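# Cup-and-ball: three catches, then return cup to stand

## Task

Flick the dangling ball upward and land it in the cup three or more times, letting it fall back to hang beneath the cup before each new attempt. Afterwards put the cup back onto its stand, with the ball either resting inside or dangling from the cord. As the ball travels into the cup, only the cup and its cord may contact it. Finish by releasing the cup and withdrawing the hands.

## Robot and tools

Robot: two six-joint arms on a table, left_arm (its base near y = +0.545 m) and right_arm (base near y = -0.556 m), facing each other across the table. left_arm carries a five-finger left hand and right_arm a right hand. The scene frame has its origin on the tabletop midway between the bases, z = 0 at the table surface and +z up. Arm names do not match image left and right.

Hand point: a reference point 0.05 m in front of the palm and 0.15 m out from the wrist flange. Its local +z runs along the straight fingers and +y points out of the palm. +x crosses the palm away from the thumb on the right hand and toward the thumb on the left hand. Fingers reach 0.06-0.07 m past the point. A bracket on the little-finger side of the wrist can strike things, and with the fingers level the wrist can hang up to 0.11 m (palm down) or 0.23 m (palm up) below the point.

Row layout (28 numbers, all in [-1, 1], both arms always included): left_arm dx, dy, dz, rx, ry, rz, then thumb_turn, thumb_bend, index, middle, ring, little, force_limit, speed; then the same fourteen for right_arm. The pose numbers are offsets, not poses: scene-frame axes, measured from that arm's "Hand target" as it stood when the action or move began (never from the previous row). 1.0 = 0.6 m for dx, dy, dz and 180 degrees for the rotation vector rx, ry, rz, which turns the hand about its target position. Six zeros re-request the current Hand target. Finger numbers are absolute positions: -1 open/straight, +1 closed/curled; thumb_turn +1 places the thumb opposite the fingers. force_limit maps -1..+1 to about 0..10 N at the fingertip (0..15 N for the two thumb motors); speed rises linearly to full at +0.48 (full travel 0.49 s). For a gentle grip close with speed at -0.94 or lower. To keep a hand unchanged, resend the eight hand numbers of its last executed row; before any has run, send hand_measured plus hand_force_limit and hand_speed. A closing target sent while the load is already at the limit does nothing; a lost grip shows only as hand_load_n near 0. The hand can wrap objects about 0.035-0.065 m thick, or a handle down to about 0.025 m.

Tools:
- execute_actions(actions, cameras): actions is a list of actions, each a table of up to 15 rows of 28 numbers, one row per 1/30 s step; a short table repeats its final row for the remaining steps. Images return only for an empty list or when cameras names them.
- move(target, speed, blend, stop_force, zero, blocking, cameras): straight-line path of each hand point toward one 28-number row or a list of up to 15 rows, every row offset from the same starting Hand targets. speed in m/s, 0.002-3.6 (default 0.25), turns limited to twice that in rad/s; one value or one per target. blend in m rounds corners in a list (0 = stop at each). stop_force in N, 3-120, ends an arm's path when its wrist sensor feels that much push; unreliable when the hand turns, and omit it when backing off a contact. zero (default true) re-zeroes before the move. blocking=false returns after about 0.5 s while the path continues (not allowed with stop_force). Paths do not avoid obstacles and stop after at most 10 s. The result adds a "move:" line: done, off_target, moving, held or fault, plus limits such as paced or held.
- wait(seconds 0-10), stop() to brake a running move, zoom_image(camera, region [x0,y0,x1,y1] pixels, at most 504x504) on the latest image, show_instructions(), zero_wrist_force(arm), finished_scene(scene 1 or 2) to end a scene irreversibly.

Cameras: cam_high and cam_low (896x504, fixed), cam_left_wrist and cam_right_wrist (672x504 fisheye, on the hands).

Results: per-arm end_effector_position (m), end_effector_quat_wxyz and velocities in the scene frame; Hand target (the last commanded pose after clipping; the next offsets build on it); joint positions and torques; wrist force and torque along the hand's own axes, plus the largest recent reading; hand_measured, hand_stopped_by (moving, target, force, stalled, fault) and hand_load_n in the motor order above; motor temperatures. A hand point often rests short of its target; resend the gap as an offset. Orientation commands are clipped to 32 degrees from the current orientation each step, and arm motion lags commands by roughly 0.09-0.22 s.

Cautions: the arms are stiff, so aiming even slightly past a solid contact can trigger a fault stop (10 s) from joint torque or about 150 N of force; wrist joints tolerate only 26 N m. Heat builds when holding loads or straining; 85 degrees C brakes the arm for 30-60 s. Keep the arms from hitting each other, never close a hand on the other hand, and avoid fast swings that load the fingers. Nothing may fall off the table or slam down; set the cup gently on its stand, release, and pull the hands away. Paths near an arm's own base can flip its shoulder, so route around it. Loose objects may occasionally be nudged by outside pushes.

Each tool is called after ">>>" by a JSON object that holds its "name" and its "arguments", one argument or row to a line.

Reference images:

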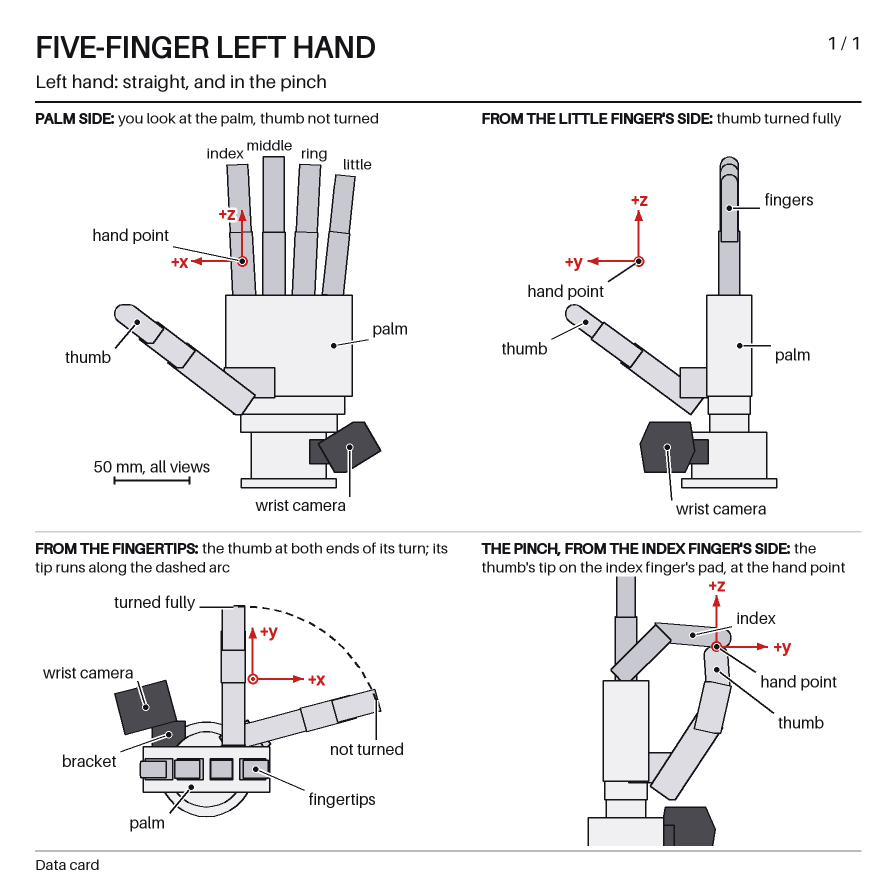

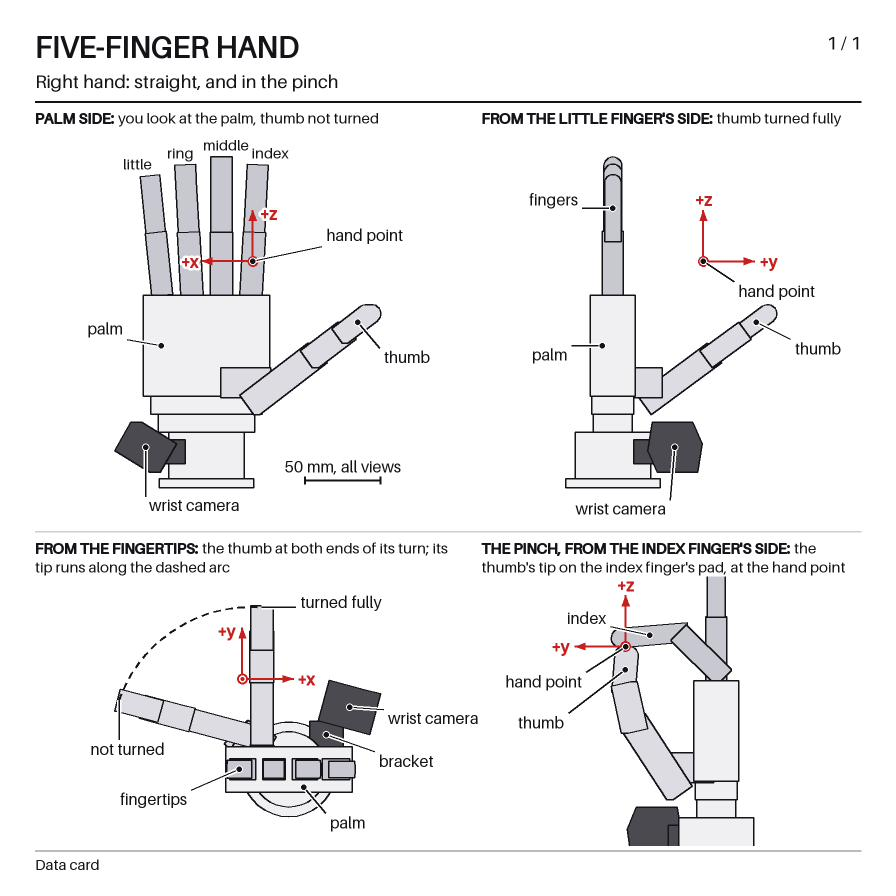

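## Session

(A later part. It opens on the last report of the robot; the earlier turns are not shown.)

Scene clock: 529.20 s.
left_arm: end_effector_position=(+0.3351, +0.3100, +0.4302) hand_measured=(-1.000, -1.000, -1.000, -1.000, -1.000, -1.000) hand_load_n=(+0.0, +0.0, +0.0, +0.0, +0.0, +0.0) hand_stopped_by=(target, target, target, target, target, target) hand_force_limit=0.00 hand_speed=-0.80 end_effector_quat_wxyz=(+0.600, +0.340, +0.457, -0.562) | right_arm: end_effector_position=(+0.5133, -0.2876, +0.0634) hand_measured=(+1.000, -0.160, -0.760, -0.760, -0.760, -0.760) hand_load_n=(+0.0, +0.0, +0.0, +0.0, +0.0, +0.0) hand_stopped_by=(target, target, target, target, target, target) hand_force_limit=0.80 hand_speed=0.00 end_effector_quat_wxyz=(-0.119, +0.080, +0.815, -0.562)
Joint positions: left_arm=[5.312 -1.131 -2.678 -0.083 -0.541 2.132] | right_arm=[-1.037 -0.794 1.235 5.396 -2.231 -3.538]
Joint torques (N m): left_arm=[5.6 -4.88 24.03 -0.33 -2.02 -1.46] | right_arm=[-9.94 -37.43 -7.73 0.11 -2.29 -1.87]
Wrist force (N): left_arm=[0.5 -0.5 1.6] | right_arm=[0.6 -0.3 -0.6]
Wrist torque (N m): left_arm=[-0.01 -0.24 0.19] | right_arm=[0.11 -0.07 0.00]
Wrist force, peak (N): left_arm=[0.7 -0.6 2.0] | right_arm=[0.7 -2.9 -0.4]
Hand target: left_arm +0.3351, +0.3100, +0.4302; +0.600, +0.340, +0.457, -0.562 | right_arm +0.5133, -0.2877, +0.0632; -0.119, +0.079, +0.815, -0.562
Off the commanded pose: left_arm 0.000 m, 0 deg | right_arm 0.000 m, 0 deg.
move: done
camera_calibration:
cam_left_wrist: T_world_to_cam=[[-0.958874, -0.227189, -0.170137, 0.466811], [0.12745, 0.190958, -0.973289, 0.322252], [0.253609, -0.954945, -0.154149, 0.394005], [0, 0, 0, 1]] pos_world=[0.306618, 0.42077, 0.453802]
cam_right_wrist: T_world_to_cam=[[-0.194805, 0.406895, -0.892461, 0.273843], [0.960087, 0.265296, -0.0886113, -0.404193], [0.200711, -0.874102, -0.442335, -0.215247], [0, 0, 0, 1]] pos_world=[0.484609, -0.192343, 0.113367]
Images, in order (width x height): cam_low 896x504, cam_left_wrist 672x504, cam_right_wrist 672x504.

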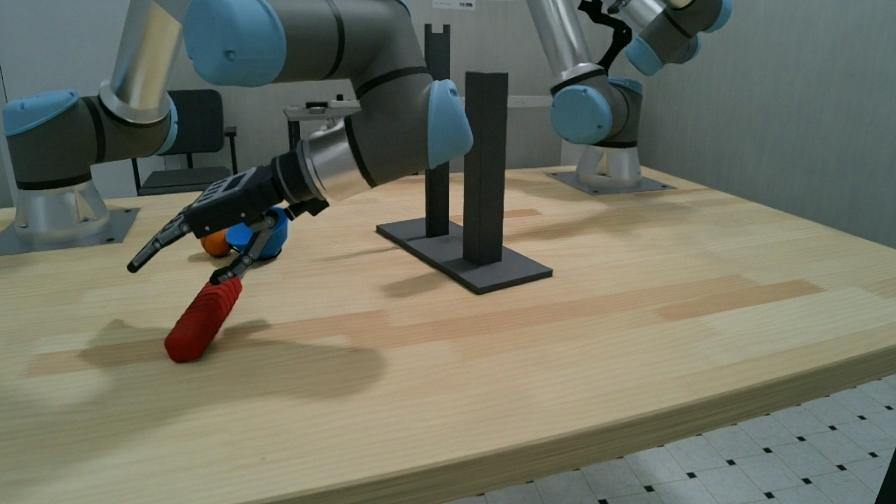

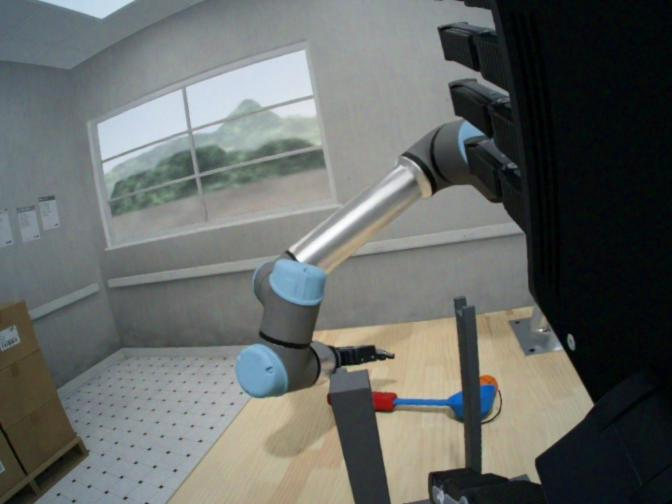

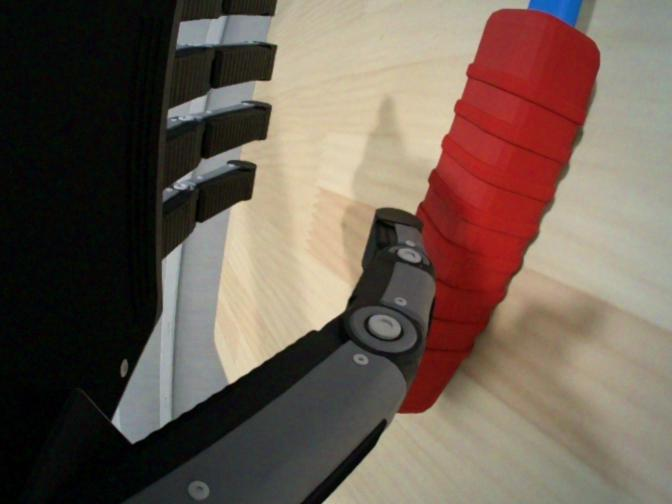

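>>> {"name": "move", "arguments": {
  "target": [0,0,0,0,0,0,-1,-1,-1,-1,-1,-1,0,-0.8, 0.0058,0.02,-0.025,0,0,0, 1,-0.16,-0.76,-0.76,-0.76,-0.76,0.8,0],
  "speed": 0.1,
  "cameras": ["cam_low","cam_left_wrist","cam_right_wrist"]
}}

>>> {"name": "zoom_image", "arguments": {
  "camera": "cam_low",
  "region": [90, 220, 290, 370]
}}

>>> {"name": "zoom_image", "arguments": {
  "camera": "cam_left_wrist",
  "region": [300, 330, 440, 430]
}}

Scene clock: 536.03 s.
left_arm: end_effector_position=(+0.3351, +0.3100, +0.4302) hand_measured=(-1.000, -1.000, -1.000, -1.000, -1.000, -1.000) hand_load_n=(+0.0, +0.0, +0.0, +0.0, +0.0, +0.0) hand_stopped_by=(target, target, target, target, target, target) hand_force_limit=0.00 hand_speed=-0.80 end_effector_quat_wxyz=(+0.600, +0.340, +0.457, -0.562) | right_arm: end_effector_position=(+0.5168, -0.2755, +0.0482) hand_measured=(+1.000, -0.160, -0.760, -0.760, -0.760, -0.760) hand_load_n=(+0.0, +0.0, +0.0, +0.0, +0.0, -0.5) hand_stopped_by=(target, target, target, target, target, target) hand_force_limit=0.80 hand_speed=0.00 end_effector_quat_wxyz=(-0.119, +0.080, +0.815, -0.562)
Joint positions: left_arm=[5.312 -1.131 -2.678 -0.083 -0.541 2.132] | right_arm=[-1.025 -0.752 1.2 5.394 -2.22 -3.531]
Joint torques (N m): left_arm=[6.6 -5.17 23.38 -0.58 -2.13 -1.45] | right_arm=[-9.13 -60.3 -9.51 0.9 -1.88 0.05]
Wrist force (N): left_arm=[0.3 -0.5 1.5] | right_arm=[0.2 -0.4 -0.4]
Wrist torque (N m): left_arm=[-0.01 -0.22 0.18] | right_arm=[0.08 -0.02 -0.05]
Wrist force, peak (N): left_arm=[0.8 -0.6 2.1] | right_arm=[-0.2 -1.2 0.3]
Hand target: left_arm +0.3351, +0.3100, +0.4302; +0.600, +0.340, +0.457, -0.562 | right_arm +0.5168, -0.2757, +0.0482; -0.119, +0.079, +0.815, -0.562
Off the commanded pose: left_arm 0.000 m, 0 deg | right_arm 0.000 m, 0 deg.
move: done
camera_calibration:
cam_left_wrist: T_world_to_cam=[[-0.958874, -0.227189, -0.170137, 0.466811], [0.12745, 0.190958, -0.973289, 0.322252], [0.253609, -0.954945, -0.154149, 0.394005], [0, 0, 0, 1]] pos_world=[0.306618, 0.42077, 0.453802]
cam_right_wrist: T_world_to_cam=[[-0.194644, 0.407041, -0.89243, 0.255892], [0.960142, 0.26514, -0.0884814, -0.412188], [0.200603, -0.874081, -0.442425, -0.212075], [0, 0, 0, 1]] pos_world=[0.48811, -0.180242, 0.0980671]
Images, in order (width x height): cam_low 896x504, cam_left_wrist 672x504, cam_right_wrist 672x504.

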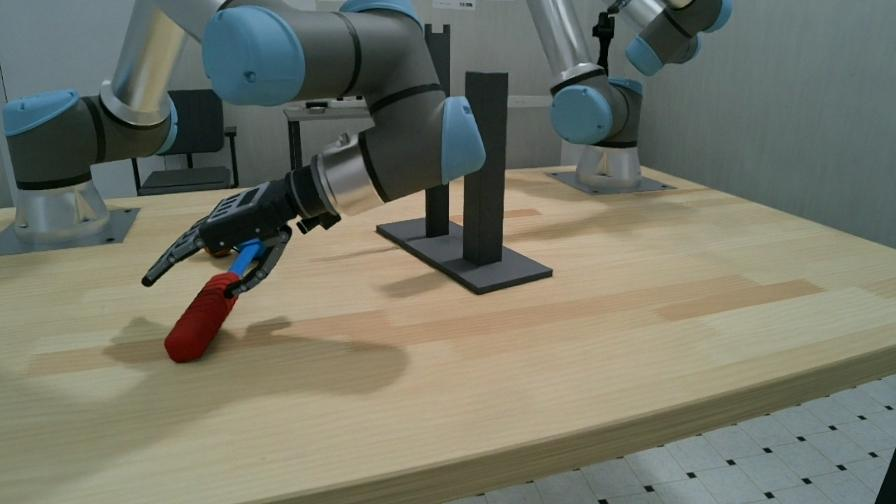

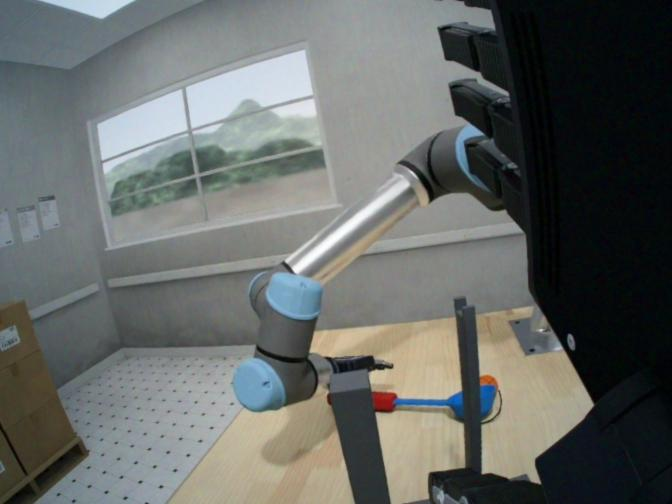

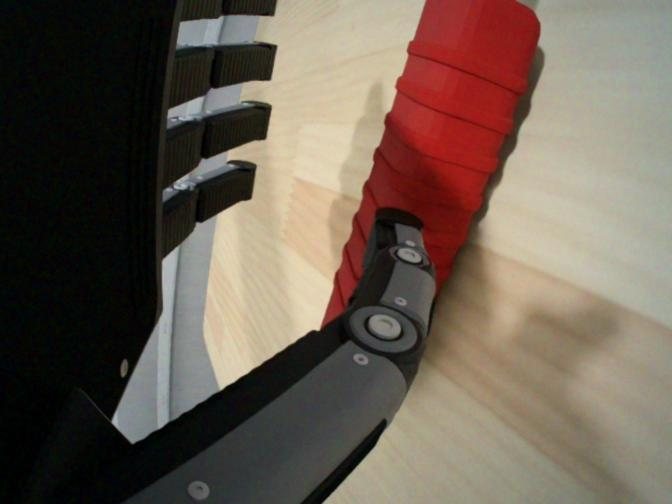

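Scaled by 2.520 from the camera's 896x504 image, which has a finer 1280x720 frame.

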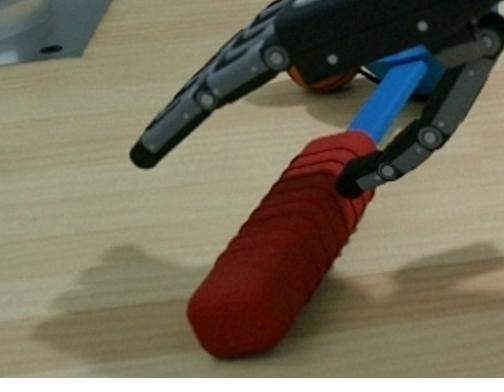

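Scaled by 3.600 from the camera's 672x504 image, which has a finer 960x720 frame.

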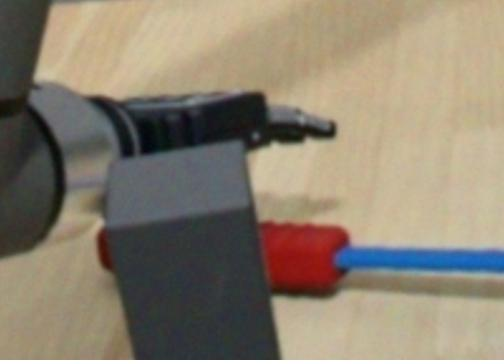

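>>> {"name": "move", "arguments": {
  "target": [0,0,0,0,0,0,-1,-1,-1,-1,-1,-1,0,-0.8, -0.0002,0.0195,-0.0513,0,0,0, 1,-0.16,-0.76,-0.76,-0.76,-0.76,0.8,0],
  "speed": 0.06,
  "stop_force": 6,
  "cameras": ["cam_low","cam_left_wrist","cam_right_wrist"]
}}

>>> {"name": "zoom_image", "arguments": {
  "camera": "cam_low",
  "region": [90, 220, 290, 370]
}}

Scene clock: 539.57 s.
left_arm: end_effector_position=(+0.3351, +0.3100, +0.4302) hand_measured=(-1.000, -1.000, -1.000, -1.000, -1.000, -1.000) hand_load_n=(+0.0, +0.0, +0.0, +0.0, +0.0, +0.0) hand_stopped_by=(target, target, target, target, target, target) hand_force_limit=0.00 hand_speed=-0.80 end_effector_quat_wxyz=(+0.600, +0.340, +0.457, -0.562) | right_arm: end_effector_position=(+0.5166, -0.2640, +0.0174) hand_measured=(+1.000, -0.160, -0.760, -0.760, -0.760, -0.760) hand_load_n=(+0.0, +0.0, +0.0, +0.0, +0.0, -0.5) hand_stopped_by=(target, target, target, target, target, target) hand_force_limit=0.80 hand_speed=0.00 end_effector_quat_wxyz=(-0.119, +0.079, +0.815, -0.562)
Joint positions: left_arm=[5.312 -1.131 -2.678 -0.083 -0.541 2.132] | right_arm=[-1.011 -0.698 1.184 5.36 -2.207 -3.524]
Joint torques (N m): left_arm=[6.42 -5.36 24.54 -0.65 -1.99 -1.48] | right_arm=[-11.59 -61.33 -7.99 2.64 -2.36 -1.54]
Wrist force (N): left_arm=[0.4 -0.5 1.7] | right_arm=[0.3 -0.6 -0.3]
Wrist torque (N m): left_arm=[-0.02 -0.23 0.18] | right_arm=[0.05 -0.03 -0.06]
Wrist force, peak (N): left_arm=[0.3 -0.8 2.0] | right_arm=[0.1 -1.6 -0.3]
Hand target: left_arm +0.3351, +0.3100, +0.4302; +0.600, +0.340, +0.457, -0.562 | right_arm +0.5166, -0.2640, +0.0174; -0.119, +0.079, +0.815, -0.562
Off the commanded pose: left_arm 0.000 m, 0 deg | right_arm 0.000 m, 0 deg.
move: done
camera_calibration:
cam_left_wrist: T_world_to_cam=[[-0.958874, -0.227189, -0.170137, 0.466811], [0.12745, 0.190958, -0.973289, 0.322252], [0.253609, -0.954945, -0.154149, 0.394005], [0, 0, 0, 1]] pos_world=[0.306618, 0.42077, 0.453802]
cam_right_wrist: T_world_to_cam=[[-0.194937, 0.406855, -0.892451, 0.223866], [0.960103, 0.265162, -0.0888309, -0.417836], [0.200503, -0.874161, -0.442313, -0.215471], [0, 0, 0, 1]] pos_world=[0.488008, -0.168643, 0.0673675]
Images, in order (width x height): cam_low 896x504, cam_left_wrist 672x504, cam_right_wrist 672x504.

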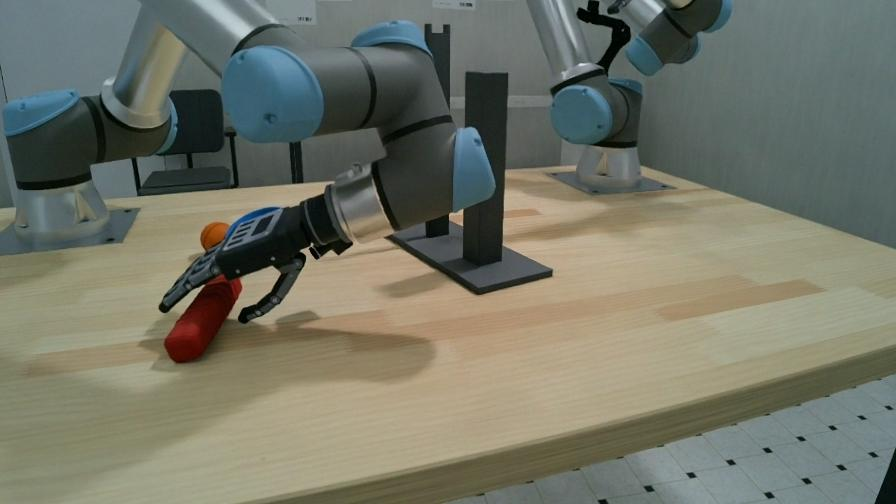

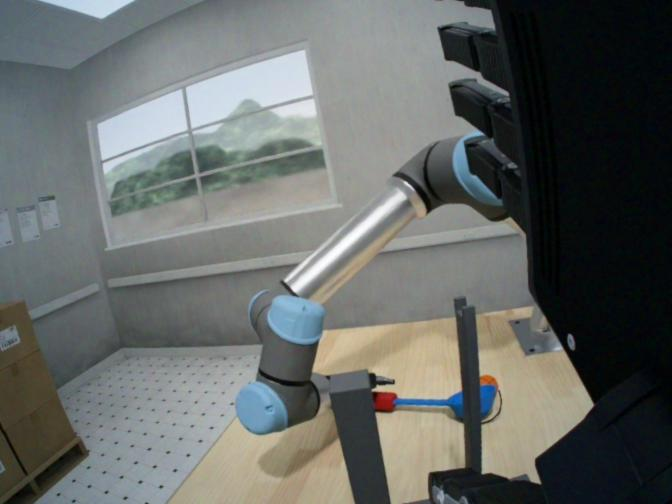

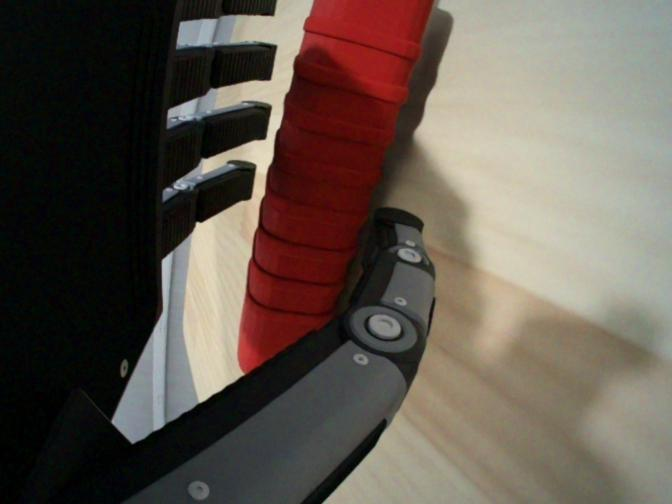

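Scaled by 2.520 from the camera's 896x504 image, which has a finer 1280x720 frame.

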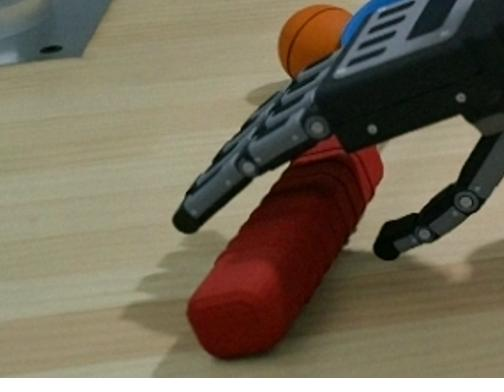

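>>> {"name": "move", "arguments": {
  "target": [0,0,0,0,0,0,-1,-1,-1,-1,-1,-1,0,-0.8, -0.0019,-0.006,-0.0022,0,0,0, 1,-0.1,-0.2,-0.2,-0.2,-0.2,-0.4,-0.8],
  "speed": 0.05,
  "cameras": ["cam_low","cam_right_wrist"]
}}

>>> {"name": "wait", "arguments": {
  "seconds": 1.0,
  "cameras": ["cam_low","cam_left_wrist","cam_right_wrist"]
}}

>>> {"name": "zoom_image", "arguments": {
  "camera": "cam_low",
  "region": [90, 220, 290, 370]
}}

Scene clock: 547.13 s.
left_arm: end_effector_position=(+0.3351, +0.3100, +0.4302) hand_measured=(-1.000, -1.000, -1.000, -1.000, -1.000, -1.000) hand_load_n=(+0.0, +0.0, +0.0, +0.0, +0.0, +0.0) hand_stopped_by=(target, target, target, target, target, target) hand_force_limit=0.00 hand_speed=-0.80 end_effector_quat_wxyz=(+0.600, +0.340, +0.457, -0.562) | right_arm: end_effector_position=(+0.5155, -0.2677, +0.0162) hand_measured=(+1.000, -0.100, -0.504, -0.484, -0.450, -0.430) hand_load_n=(+0.0, +0.0, +0.5, +0.0, +8.0, +7.0) hand_stopped_by=(target, target, force, force, force, force) hand_force_limit=-0.40 hand_speed=-0.80 end_effector_quat_wxyz=(-0.119, +0.079, +0.815, -0.562)
Joint positions: left_arm=[5.312 -1.131 -2.678 -0.083 -0.541 2.132] | right_arm=[-1.015 -0.704 1.2 5.349 -2.211 -3.526]
Joint torques (N m): left_arm=[5.69 -5.15 23.43 -0.64 -2.15 -1.46] | right_arm=[1.02 -40.69 -28.21 0.1 1.5 -0.95]
Wrist force (N): left_arm=[0.4 -0.6 1.4] | right_arm=[0.5 -15.0 1.7]
Wrist torque (N m): left_arm=[-0.02 -0.22 0.20] | right_arm=[0.02 -0.17 -0.52]
Wrist force, peak (N): left_arm=[0.6 -1.1 1.8] | right_arm=[0.7 -15.4 2.0]
Hand target: left_arm +0.3351, +0.3100, +0.4302; +0.600, +0.340, +0.457, -0.562 | right_arm +0.5155, -0.2676, +0.0161; -0.119, +0.079, +0.815, -0.562
Off the commanded pose: left_arm 0.000 m, 0 deg | right_arm 0.000 m, 0 deg.
move: done
camera_calibration:
cam_right_wrist: T_world_to_cam=[[-0.194932, 0.406838, -0.89246, 0.223992], [0.960084, 0.265245, -0.0887872, -0.415893], [0.200599, -0.874144, -0.442304, -0.219104], [0, 0, 0, 1]] pos_world=[0.486908, -0.172343, 0.0660674]
Images, in order (width x height): cam_low 896x504, cam_right_wrist 672x504.

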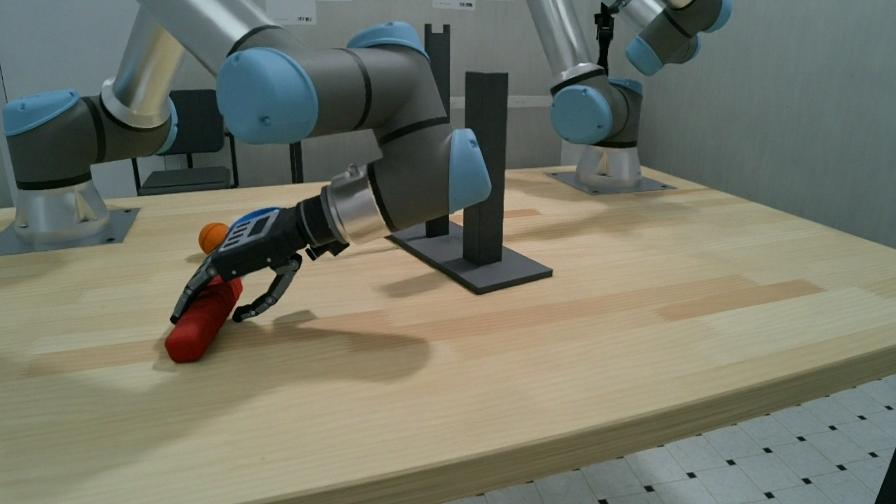

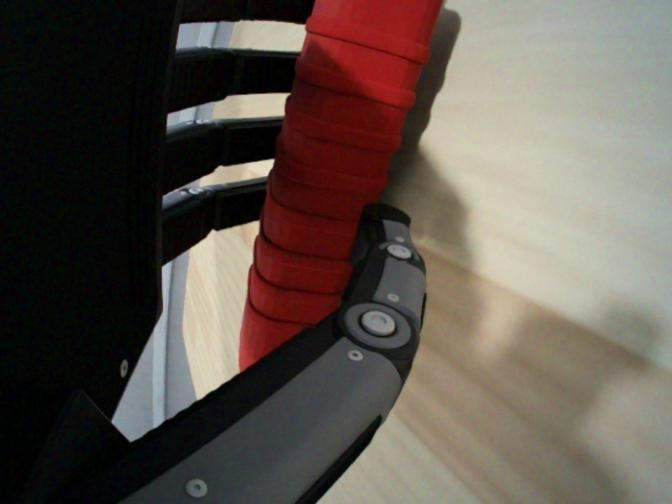

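Scene clock: 548.13 s.
left_arm: end_effector_position=(+0.3351, +0.3100, +0.4302) hand_measured=(-1.000, -1.000, -1.000, -1.000, -1.000, -1.000) hand_load_n=(+0.0, +0.0, +0.0, +0.0, +0.0, +0.0) hand_stopped_by=(target, target, target, target, target, target) hand_force_limit=0.00 hand_speed=-0.80 end_effector_quat_wxyz=(+0.600, +0.340, +0.457, -0.562) | right_arm: end_effector_position=(+0.5155, -0.2676, +0.0161) hand_measured=(+1.000, -0.100, -0.504, -0.484, -0.450, -0.430) hand_load_n=(+0.0, +0.0, +0.5, +0.0, +8.0, +7.5) hand_stopped_by=(target, target, force, force, force, force) hand_force_limit=-0.40 hand_speed=-0.80 end_effector_quat_wxyz=(-0.119, +0.079, +0.815, -0.562)
Joint positions: left_arm=[5.312 -1.131 -2.678 -0.083 -0.541 2.132] | right_arm=[-1.015 -0.704 1.2 5.349 -2.211 -3.526]
Joint torques (N m): left_arm=[5.96 -4.94 23.43 -0.87 -2.12 -1.38] | right_arm=[14.25 -33.26 -31.28 -0.37 3.15 1.65]
Wrist force (N): left_arm=[0.3 -0.5 1.3] | right_arm=[0.7 -15.4 2.2]
Wrist torque (N m): left_arm=[0.00 -0.22 0.18] | right_arm=[0.04 -0.18 -0.56]
Wrist force, peak (N): left_arm=[0.5 -1.0 1.8] | right_arm=[0.8 -15.6 1.7]
Hand target: left_arm +0.3351, +0.3100, +0.4302; +0.600, +0.340, +0.457, -0.562 | right_arm +0.5155, -0.2676, +0.0161; -0.119, +0.079, +0.815, -0.562
Off the commanded pose: left_arm 0.000 m, 0 deg | right_arm 0.000 m, 0 deg.
wait: 1.00 s; at rest by 0.17 s
camera_calibration:
cam_left_wrist: T_world_to_cam=[[-0.958874, -0.227189, -0.170137, 0.466811], [0.12745, 0.190958, -0.973289, 0.322252], [0.253609, -0.954945, -0.154149, 0.394005], [0, 0, 0, 1]] pos_world=[0.306618, 0.42077, 0.453802]
cam_right_wrist: T_world_to_cam=[[-0.194937, 0.406855, -0.892451, 0.223956], [0.960103, 0.265162, -0.0888309, -0.415941], [0.200503, -0.874161, -0.442313, -0.218972], [0, 0, 0, 1]] pos_world=[0.486908, -0.172243, 0.0660675]
Images, in order (width x height): cam_low 896x504, cam_left_wrist 672x504, cam_right_wrist 672x504.

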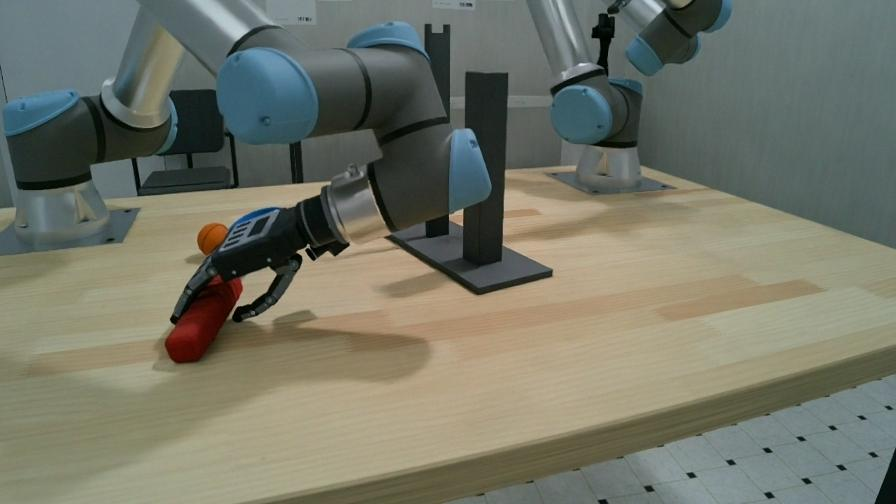

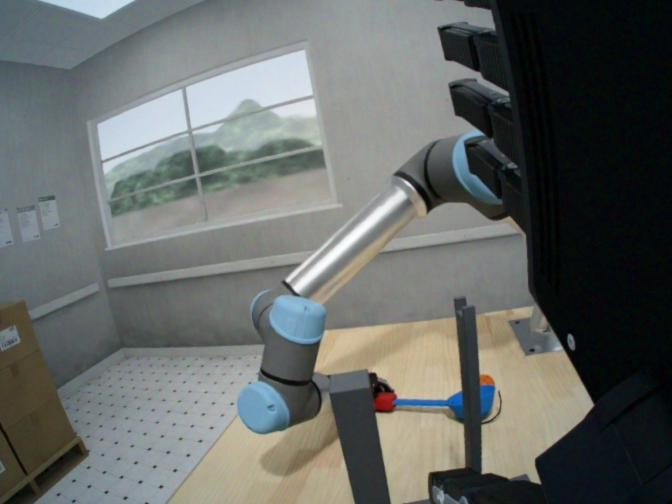

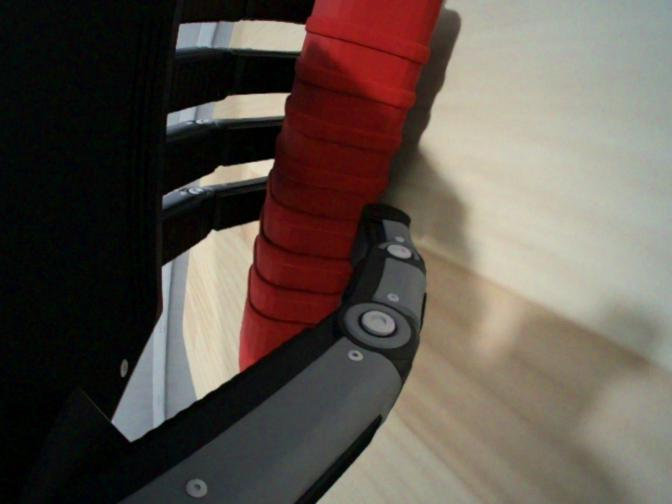

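Scaled by 2.520 from the camera's 896x504 image, which has a finer 1280x720 frame.

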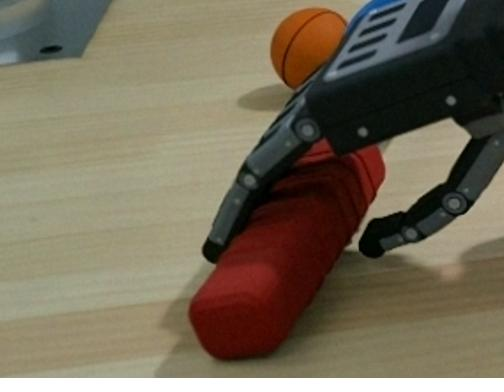

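>>> {"name": "move", "arguments": {
  "target": [0,0,0,0,0,0,-1,-1,-1,-1,-1,-1,0,-0.8, -0.0044,-0.0161,0.004,0,0,0, 1,-0.1,-0.504,-0.484,-0.450,-0.430,-0.4,-0.8],
  "speed": 0.05
}}

>>> {"name": "move", "arguments": {
  "target": [0,0,0,0,0,0,-1,-1,-1,-1,-1,-1,0,-0.8, 0,0,0,0,0,0, 1,-0.1,0.0,0.01,0.02,0.03,-0.2,-0.9],
  "speed": 0.05
}}

>>> {"name": "wait", "arguments": {
  "seconds": 0.5,
  "cameras": ["cam_low","cam_right_wrist"]
}}

>>> {"name": "zoom_image", "arguments": {
  "camera": "cam_low",
  "region": [90, 220, 290, 370]
}}

Scene clock: 550.47 s.
left_arm: end_effector_position=(+0.3351, +0.3100, +0.4302) hand_measured=(-1.000, -1.000, -1.000, -1.000, -1.000, -1.000) hand_load_n=(+0.0, +0.0, +0.0, +0.0, +0.0, +0.5) hand_stopped_by=(target, target, target, target, target, target) hand_force_limit=0.00 hand_speed=-0.80 end_effector_quat_wxyz=(+0.600, +0.340, +0.457, -0.562) | right_arm: end_effector_position=(+0.5129, -0.2774, +0.0186) hand_measured=(+1.000, -0.100, -0.504, -0.484, -0.450, -0.430) hand_load_n=(+0.0, +1.0, +0.0, +0.0, +0.0, +0.0) hand_stopped_by=(target, target, target, target, force, force) hand_force_limit=-0.40 hand_speed=-0.80 end_effector_quat_wxyz=(-0.119, +0.080, +0.815, -0.562) end_effector_velocity=(+0.001, +0.001, +0.001) end_effector_angular_velocity=(+0.001, -0.001, +0.001)
Joint positions: left_arm=[5.312 -1.131 -2.678 -0.083 -0.541 2.132] | right_arm=[-1.024 -0.727 1.237 5.332 -2.219 -3.531]
Joint velocities: left_arm=[within noise] | right_arm=[0.001 0.002 -0.006 0.003 0.001 0]
Joint torques (N m): left_arm=[5.03 -5.24 23.72 -0.7 -1.85 -1.48] | right_arm=[6.76 -36.15 -32.97 2.13 0.33 -0.41]
Wrist force (N): left_arm=[0.5 -0.9 1.4] | right_arm=[0.7 0.2 -0.8]
Wrist torque (N m): left_arm=[-0.07 -0.24 0.21] | right_arm=[0.11 -0.04 0.16]
Wrist force, peak (N): left_arm=[0.6 -0.7 1.9] | right_arm=[0.6 -15.8 1.8]
Hand target: left_arm +0.3351, +0.3100, +0.4302; +0.600, +0.340, +0.457, -0.562 | right_arm +0.5129, -0.2773, +0.0185; -0.119, +0.079, +0.815, -0.562
Off the commanded pose: left_arm 0.000 m, 0 deg | right_arm 0.000 m, 0 deg.
move: done

Scene clock: 551.30 s.
left_arm: end_effector_position=(+0.3351, +0.3100, +0.4302) hand_measured=(-1.000, -1.000, -1.000, -1.000, -1.000, -1.000) hand_load_n=(+0.0, +0.0, +0.0, +0.0, +0.0, +0.0) hand_stopped_by=(target, target, target, target, target, target) hand_force_limit=0.00 hand_speed=-0.80 end_effector_quat_wxyz=(+0.600, +0.340, +0.457, -0.562) | right_arm: end_effector_position=(+0.5129, -0.2773, +0.0185) hand_measured=(+1.000, -0.102, -0.348, -0.336, -0.322, -0.302) hand_load_n=(+1.0, +8.5, +7.5, +4.0, +3.0, +3.0) hand_stopped_by=(target, target, force, force, force, force) hand_force_limit=-0.20 hand_speed=-0.90 end_effector_quat_wxyz=(-0.119, +0.079, +0.815, -0.562)
Joint positions: left_arm=[5.312 -1.131 -2.678 -0.083 -0.541 2.132] | right_arm=[-1.024 -0.727 1.237 5.332 -2.219 -3.531]
Joint torques (N m): left_arm=[5.34 -4.96 24.89 -0.64 -2.16 -1.32] | right_arm=[12.17 -34.47 -30.76 -0.48 1.9 1.83]
Wrist force (N): left_arm=[0.5 -0.7 1.5] | right_arm=[-0.4 -9.5 2.3]
Wrist torque (N m): left_arm=[-0.06 -0.25 0.20] | right_arm=[0.04 -0.04 -0.15]
Wrist force, peak (N): left_arm=[0.5 -0.9 1.8] | right_arm=[-0.1 -9.5 2.6]
Hand target: left_arm +0.3351, +0.3100, +0.4302; +0.600, +0.340, +0.457, -0.562 | right_arm +0.5129, -0.2773, +0.0185; -0.119, +0.079, +0.815, -0.562
Off the commanded pose: left_arm 0.000 m, 0 deg | right_arm 0.000 m, 0 deg.
move: done

Scene clock: 551.80 s.
left_arm: end_effector_position=(+0.3351, +0.3100, +0.4302) hand_measured=(-1.000, -1.000, -1.000, -1.000, -1.000, -1.000) hand_load_n=(+0.0, +0.0, +0.0, +0.0, +0.0, +0.5) hand_stopped_by=(target, target, target, target, target, target) hand_force_limit=0.00 hand_speed=-0.80 end_effector_quat_wxyz=(+0.600, +0.340, +0.457, -0.562) | right_arm: end_effector_position=(+0.5129, -0.2773, +0.0185) hand_measured=(+1.000, -0.102, -0.348, -0.336, -0.322, -0.302) hand_load_n=(+1.5, +8.5, +7.5, +3.5, +3.0, +3.0) hand_stopped_by=(target, target, force, force, force, force) hand_force_limit=-0.20 hand_speed=-0.90 end_effector_quat_wxyz=(-0.119, +0.079, +0.815, -0.562)
Joint positions: left_arm=[5.312 -1.131 -2.678 -0.083 -0.541 2.132] | right_arm=[-1.024 -0.727 1.237 5.332 -2.219 -3.531]
Joint torques (N m): left_arm=[5.95 -5.18 23.91 -0.76 -2.2 -1.44] | right_arm=[13.03 -35.33 -30.92 -2.65 1.77 1.7]
Wrist force (N): left_arm=[0.4 -1.0 1.5] | right_arm=[-0.2 -9.5 2.7]
Wrist torque (N m): left_arm=[-0.09 -0.23 0.20] | right_arm=[0.02 -0.07 -0.14]
Wrist force, peak (N): left_arm=[0.4 -1.0 1.5] | right_arm=[-0.3 -9.6 2.4]
Hand target: left_arm +0.3351, +0.3100, +0.4302; +0.600, +0.340, +0.457, -0.562 | right_arm +0.5129, -0.2773, +0.0185; -0.119, +0.079, +0.815, -0.562
Off the commanded pose: left_arm 0.000 m, 0 deg | right_arm 0.000 m, 0 deg.
wait: 0.50 s; at rest by 0.17 s
camera_calibration:
cam_right_wrist: T_world_to_cam=[[-0.194937, 0.406855, -0.892451, 0.229518], [0.960103, 0.265162, -0.0888309, -0.410563], [0.200503, -0.874161, -0.442313, -0.225848], [0, 0, 0, 1]] pos_world=[0.484208, -0.181943, 0.0684675]
Images, in order (width x height): cam_low 896x504, cam_right_wrist 672x504.

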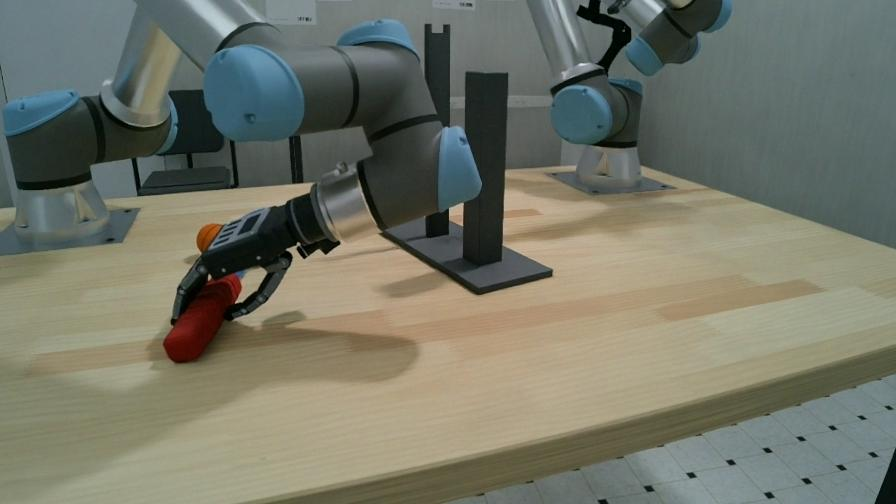

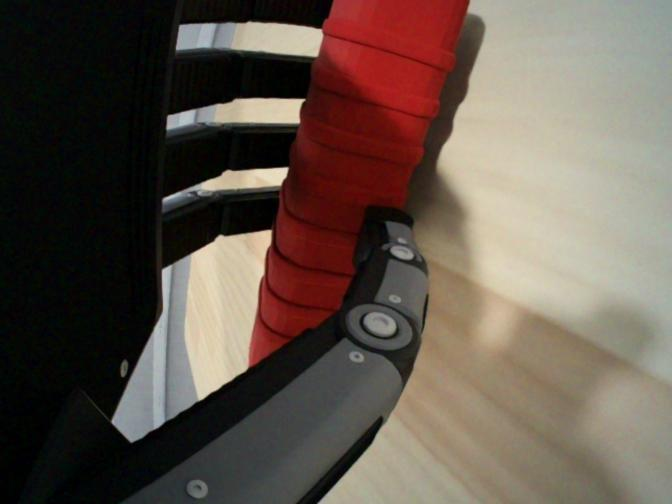

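Scaled by 2.520 from the camera's 896x504 image, which has a finer 1280x720 frame.

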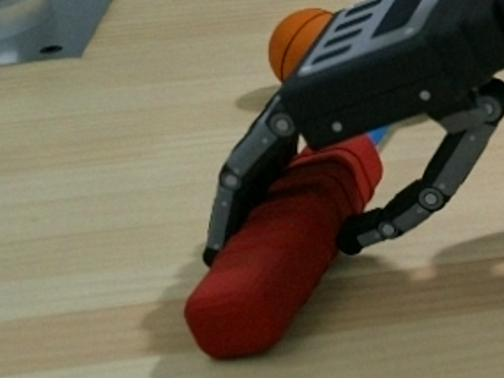

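>>> {"name": "move", "arguments": {
  "target": [0,0,0,0,0,0,-1,-1,-1,-1,-1,-1,0,-0.8, 0,0,0,0,0,0, 1,0.2,0.3,0.3,0.3,0.3,0.6,-0.92],
  "speed": 0.05
}}

>>> {"name": "wait", "arguments": {
  "seconds": 0.7,
  "cameras": ["cam_low","cam_right_wrist"]
}}

>>> {"name": "zoom_image", "arguments": {
  "camera": "cam_low",
  "region": [90, 220, 290, 370]
}}

Scene clock: 553.17 s.
left_arm: end_effector_position=(+0.3351, +0.3100, +0.4302) hand_measured=(-1.000, -1.000, -1.000, -1.000, -1.000, -1.000) hand_load_n=(+0.0, +0.0, +0.0, +0.0, +0.0, +0.0) hand_stopped_by=(target, target, target, target, target, target) hand_force_limit=0.00 hand_speed=-0.80 end_effector_quat_wxyz=(+0.600, +0.340, +0.457, -0.562) | right_arm: end_effector_position=(+0.5129, -0.2773, +0.0185) hand_measured=(+1.000, -0.100, -0.342, -0.324, -0.302, -0.280) hand_load_n=(+2.5, +14.0, +6.5, +6.0, +8.0, +8.5) hand_stopped_by=(target, force, force, force, force, force) hand_force_limit=0.60 hand_speed=-0.92 end_effector_quat_wxyz=(-0.119, +0.079, +0.815, -0.562)
Joint positions: left_arm=[5.312 -1.131 -2.678 -0.083 -0.541 2.132] | right_arm=[-1.024 -0.727 1.237 5.332 -2.219 -3.531]
Joint torques (N m): left_arm=[5.56 -5.7 23.66 -0.76 -1.98 -1.46] | right_arm=[12.34 -35 -28.56 -2.8 1.58 1.8]
Wrist force (N): left_arm=[0.2 -0.5 1.7] | right_arm=[0.6 -16.4 2.3]
Wrist torque (N m): left_arm=[-0.02 -0.19 0.17] | right_arm=[-0.01 -0.19 -0.52]
Wrist force, peak (N): left_arm=[0.3 -1.0 1.9] | right_arm=[0.5 -16.4 3.5]
Hand target: left_arm +0.3351, +0.3100, +0.4302; +0.600, +0.340, +0.457, -0.562 | right_arm +0.5129, -0.2773, +0.0185; -0.119, +0.079, +0.815, -0.562
Off the commanded pose: left_arm 0.000 m, 0 deg | right_arm 0.000 m, 0 deg.
move: done

Scene clock: 553.87 s.
left_arm: end_effector_position=(+0.3351, +0.3100, +0.4302) hand_measured=(-1.000, -1.000, -1.000, -1.000, -1.000, -1.000) hand_load_n=(+0.0, +0.0, +0.0, +0.0, +0.0, +0.0) hand_stopped_by=(target, target, target, target, target, target) hand_force_limit=0.00 hand_speed=-0.80 end_effector_quat_wxyz=(+0.600, +0.340, +0.457, -0.562) | right_arm: end_effector_position=(+0.5129, -0.2773, +0.0185) hand_measured=(+1.000, -0.100, -0.342, -0.324, -0.302, -0.280) hand_load_n=(+2.5, +13.5, +6.0, +6.5, +8.0, +8.5) hand_stopped_by=(target, force, force, force, force, force) hand_force_limit=0.60 hand_speed=-0.92 end_effector_quat_wxyz=(-0.119, +0.079, +0.815, -0.562)
Joint positions: left_arm=[5.312 -1.131 -2.678 -0.083 -0.541 2.132] | right_arm=[-1.024 -0.727 1.237 5.332 -2.219 -3.531]
Joint torques (N m): left_arm=[5.35 -4.91 24.58 -0.77 -2.13 -1.53] | right_arm=[12.58 -34.96 -28.46 -2.9 1.57 1.58]
Wrist force (N): left_arm=[0.6 -0.4 1.3] | right_arm=[0.6 -16.3 2.2]
Wrist torque (N m): left_arm=[0.01 -0.24 0.19] | right_arm=[0.00 -0.17 -0.52]
Wrist force, peak (N): left_arm=[0.5 -0.7 1.9] | right_arm=[0.6 -16.7 2.2]
Hand target: left_arm +0.3351, +0.3100, +0.4302; +0.600, +0.340, +0.457, -0.562 | right_arm +0.5129, -0.2773, +0.0185; -0.119, +0.079, +0.815, -0.562
Off the commanded pose: left_arm 0.000 m, 0 deg | right_arm 0.000 m, 0 deg.
wait: 0.70 s; at rest by 0.17 s
camera_calibration:
cam_right_wrist: T_world_to_cam=[[-0.194937, 0.406855, -0.892451, 0.229518], [0.960103, 0.265162, -0.0888309, -0.410563], [0.200503, -0.874161, -0.442313, -0.225848], [0, 0, 0, 1]] pos_world=[0.484208, -0.181943, 0.0684675]
Images, in order (width x height): cam_low 896x504, cam_right_wrist 672x504.

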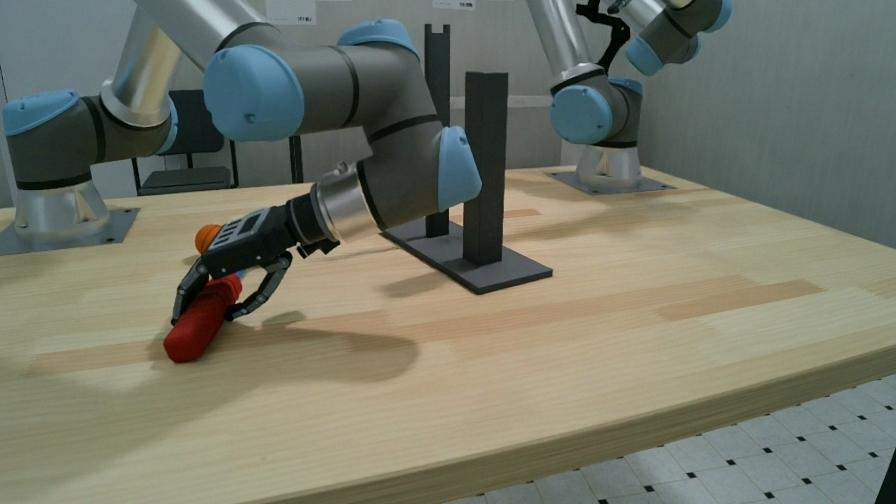

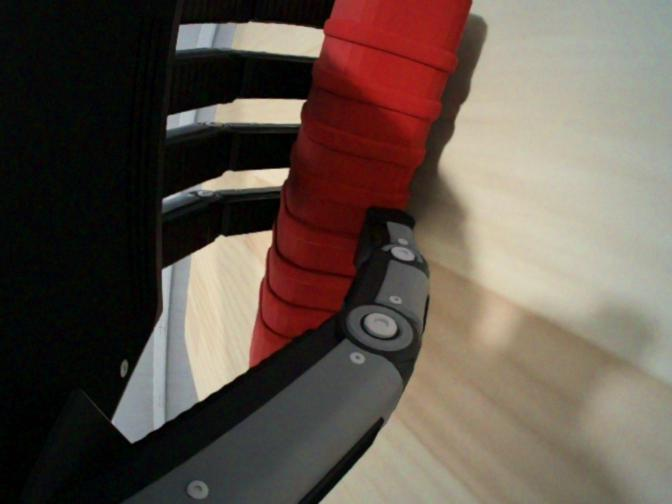

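Scaled by 2.520 from the camera's 896x504 image, which has a finer 1280x720 frame.

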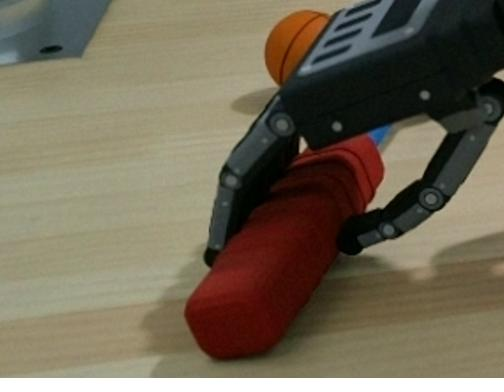

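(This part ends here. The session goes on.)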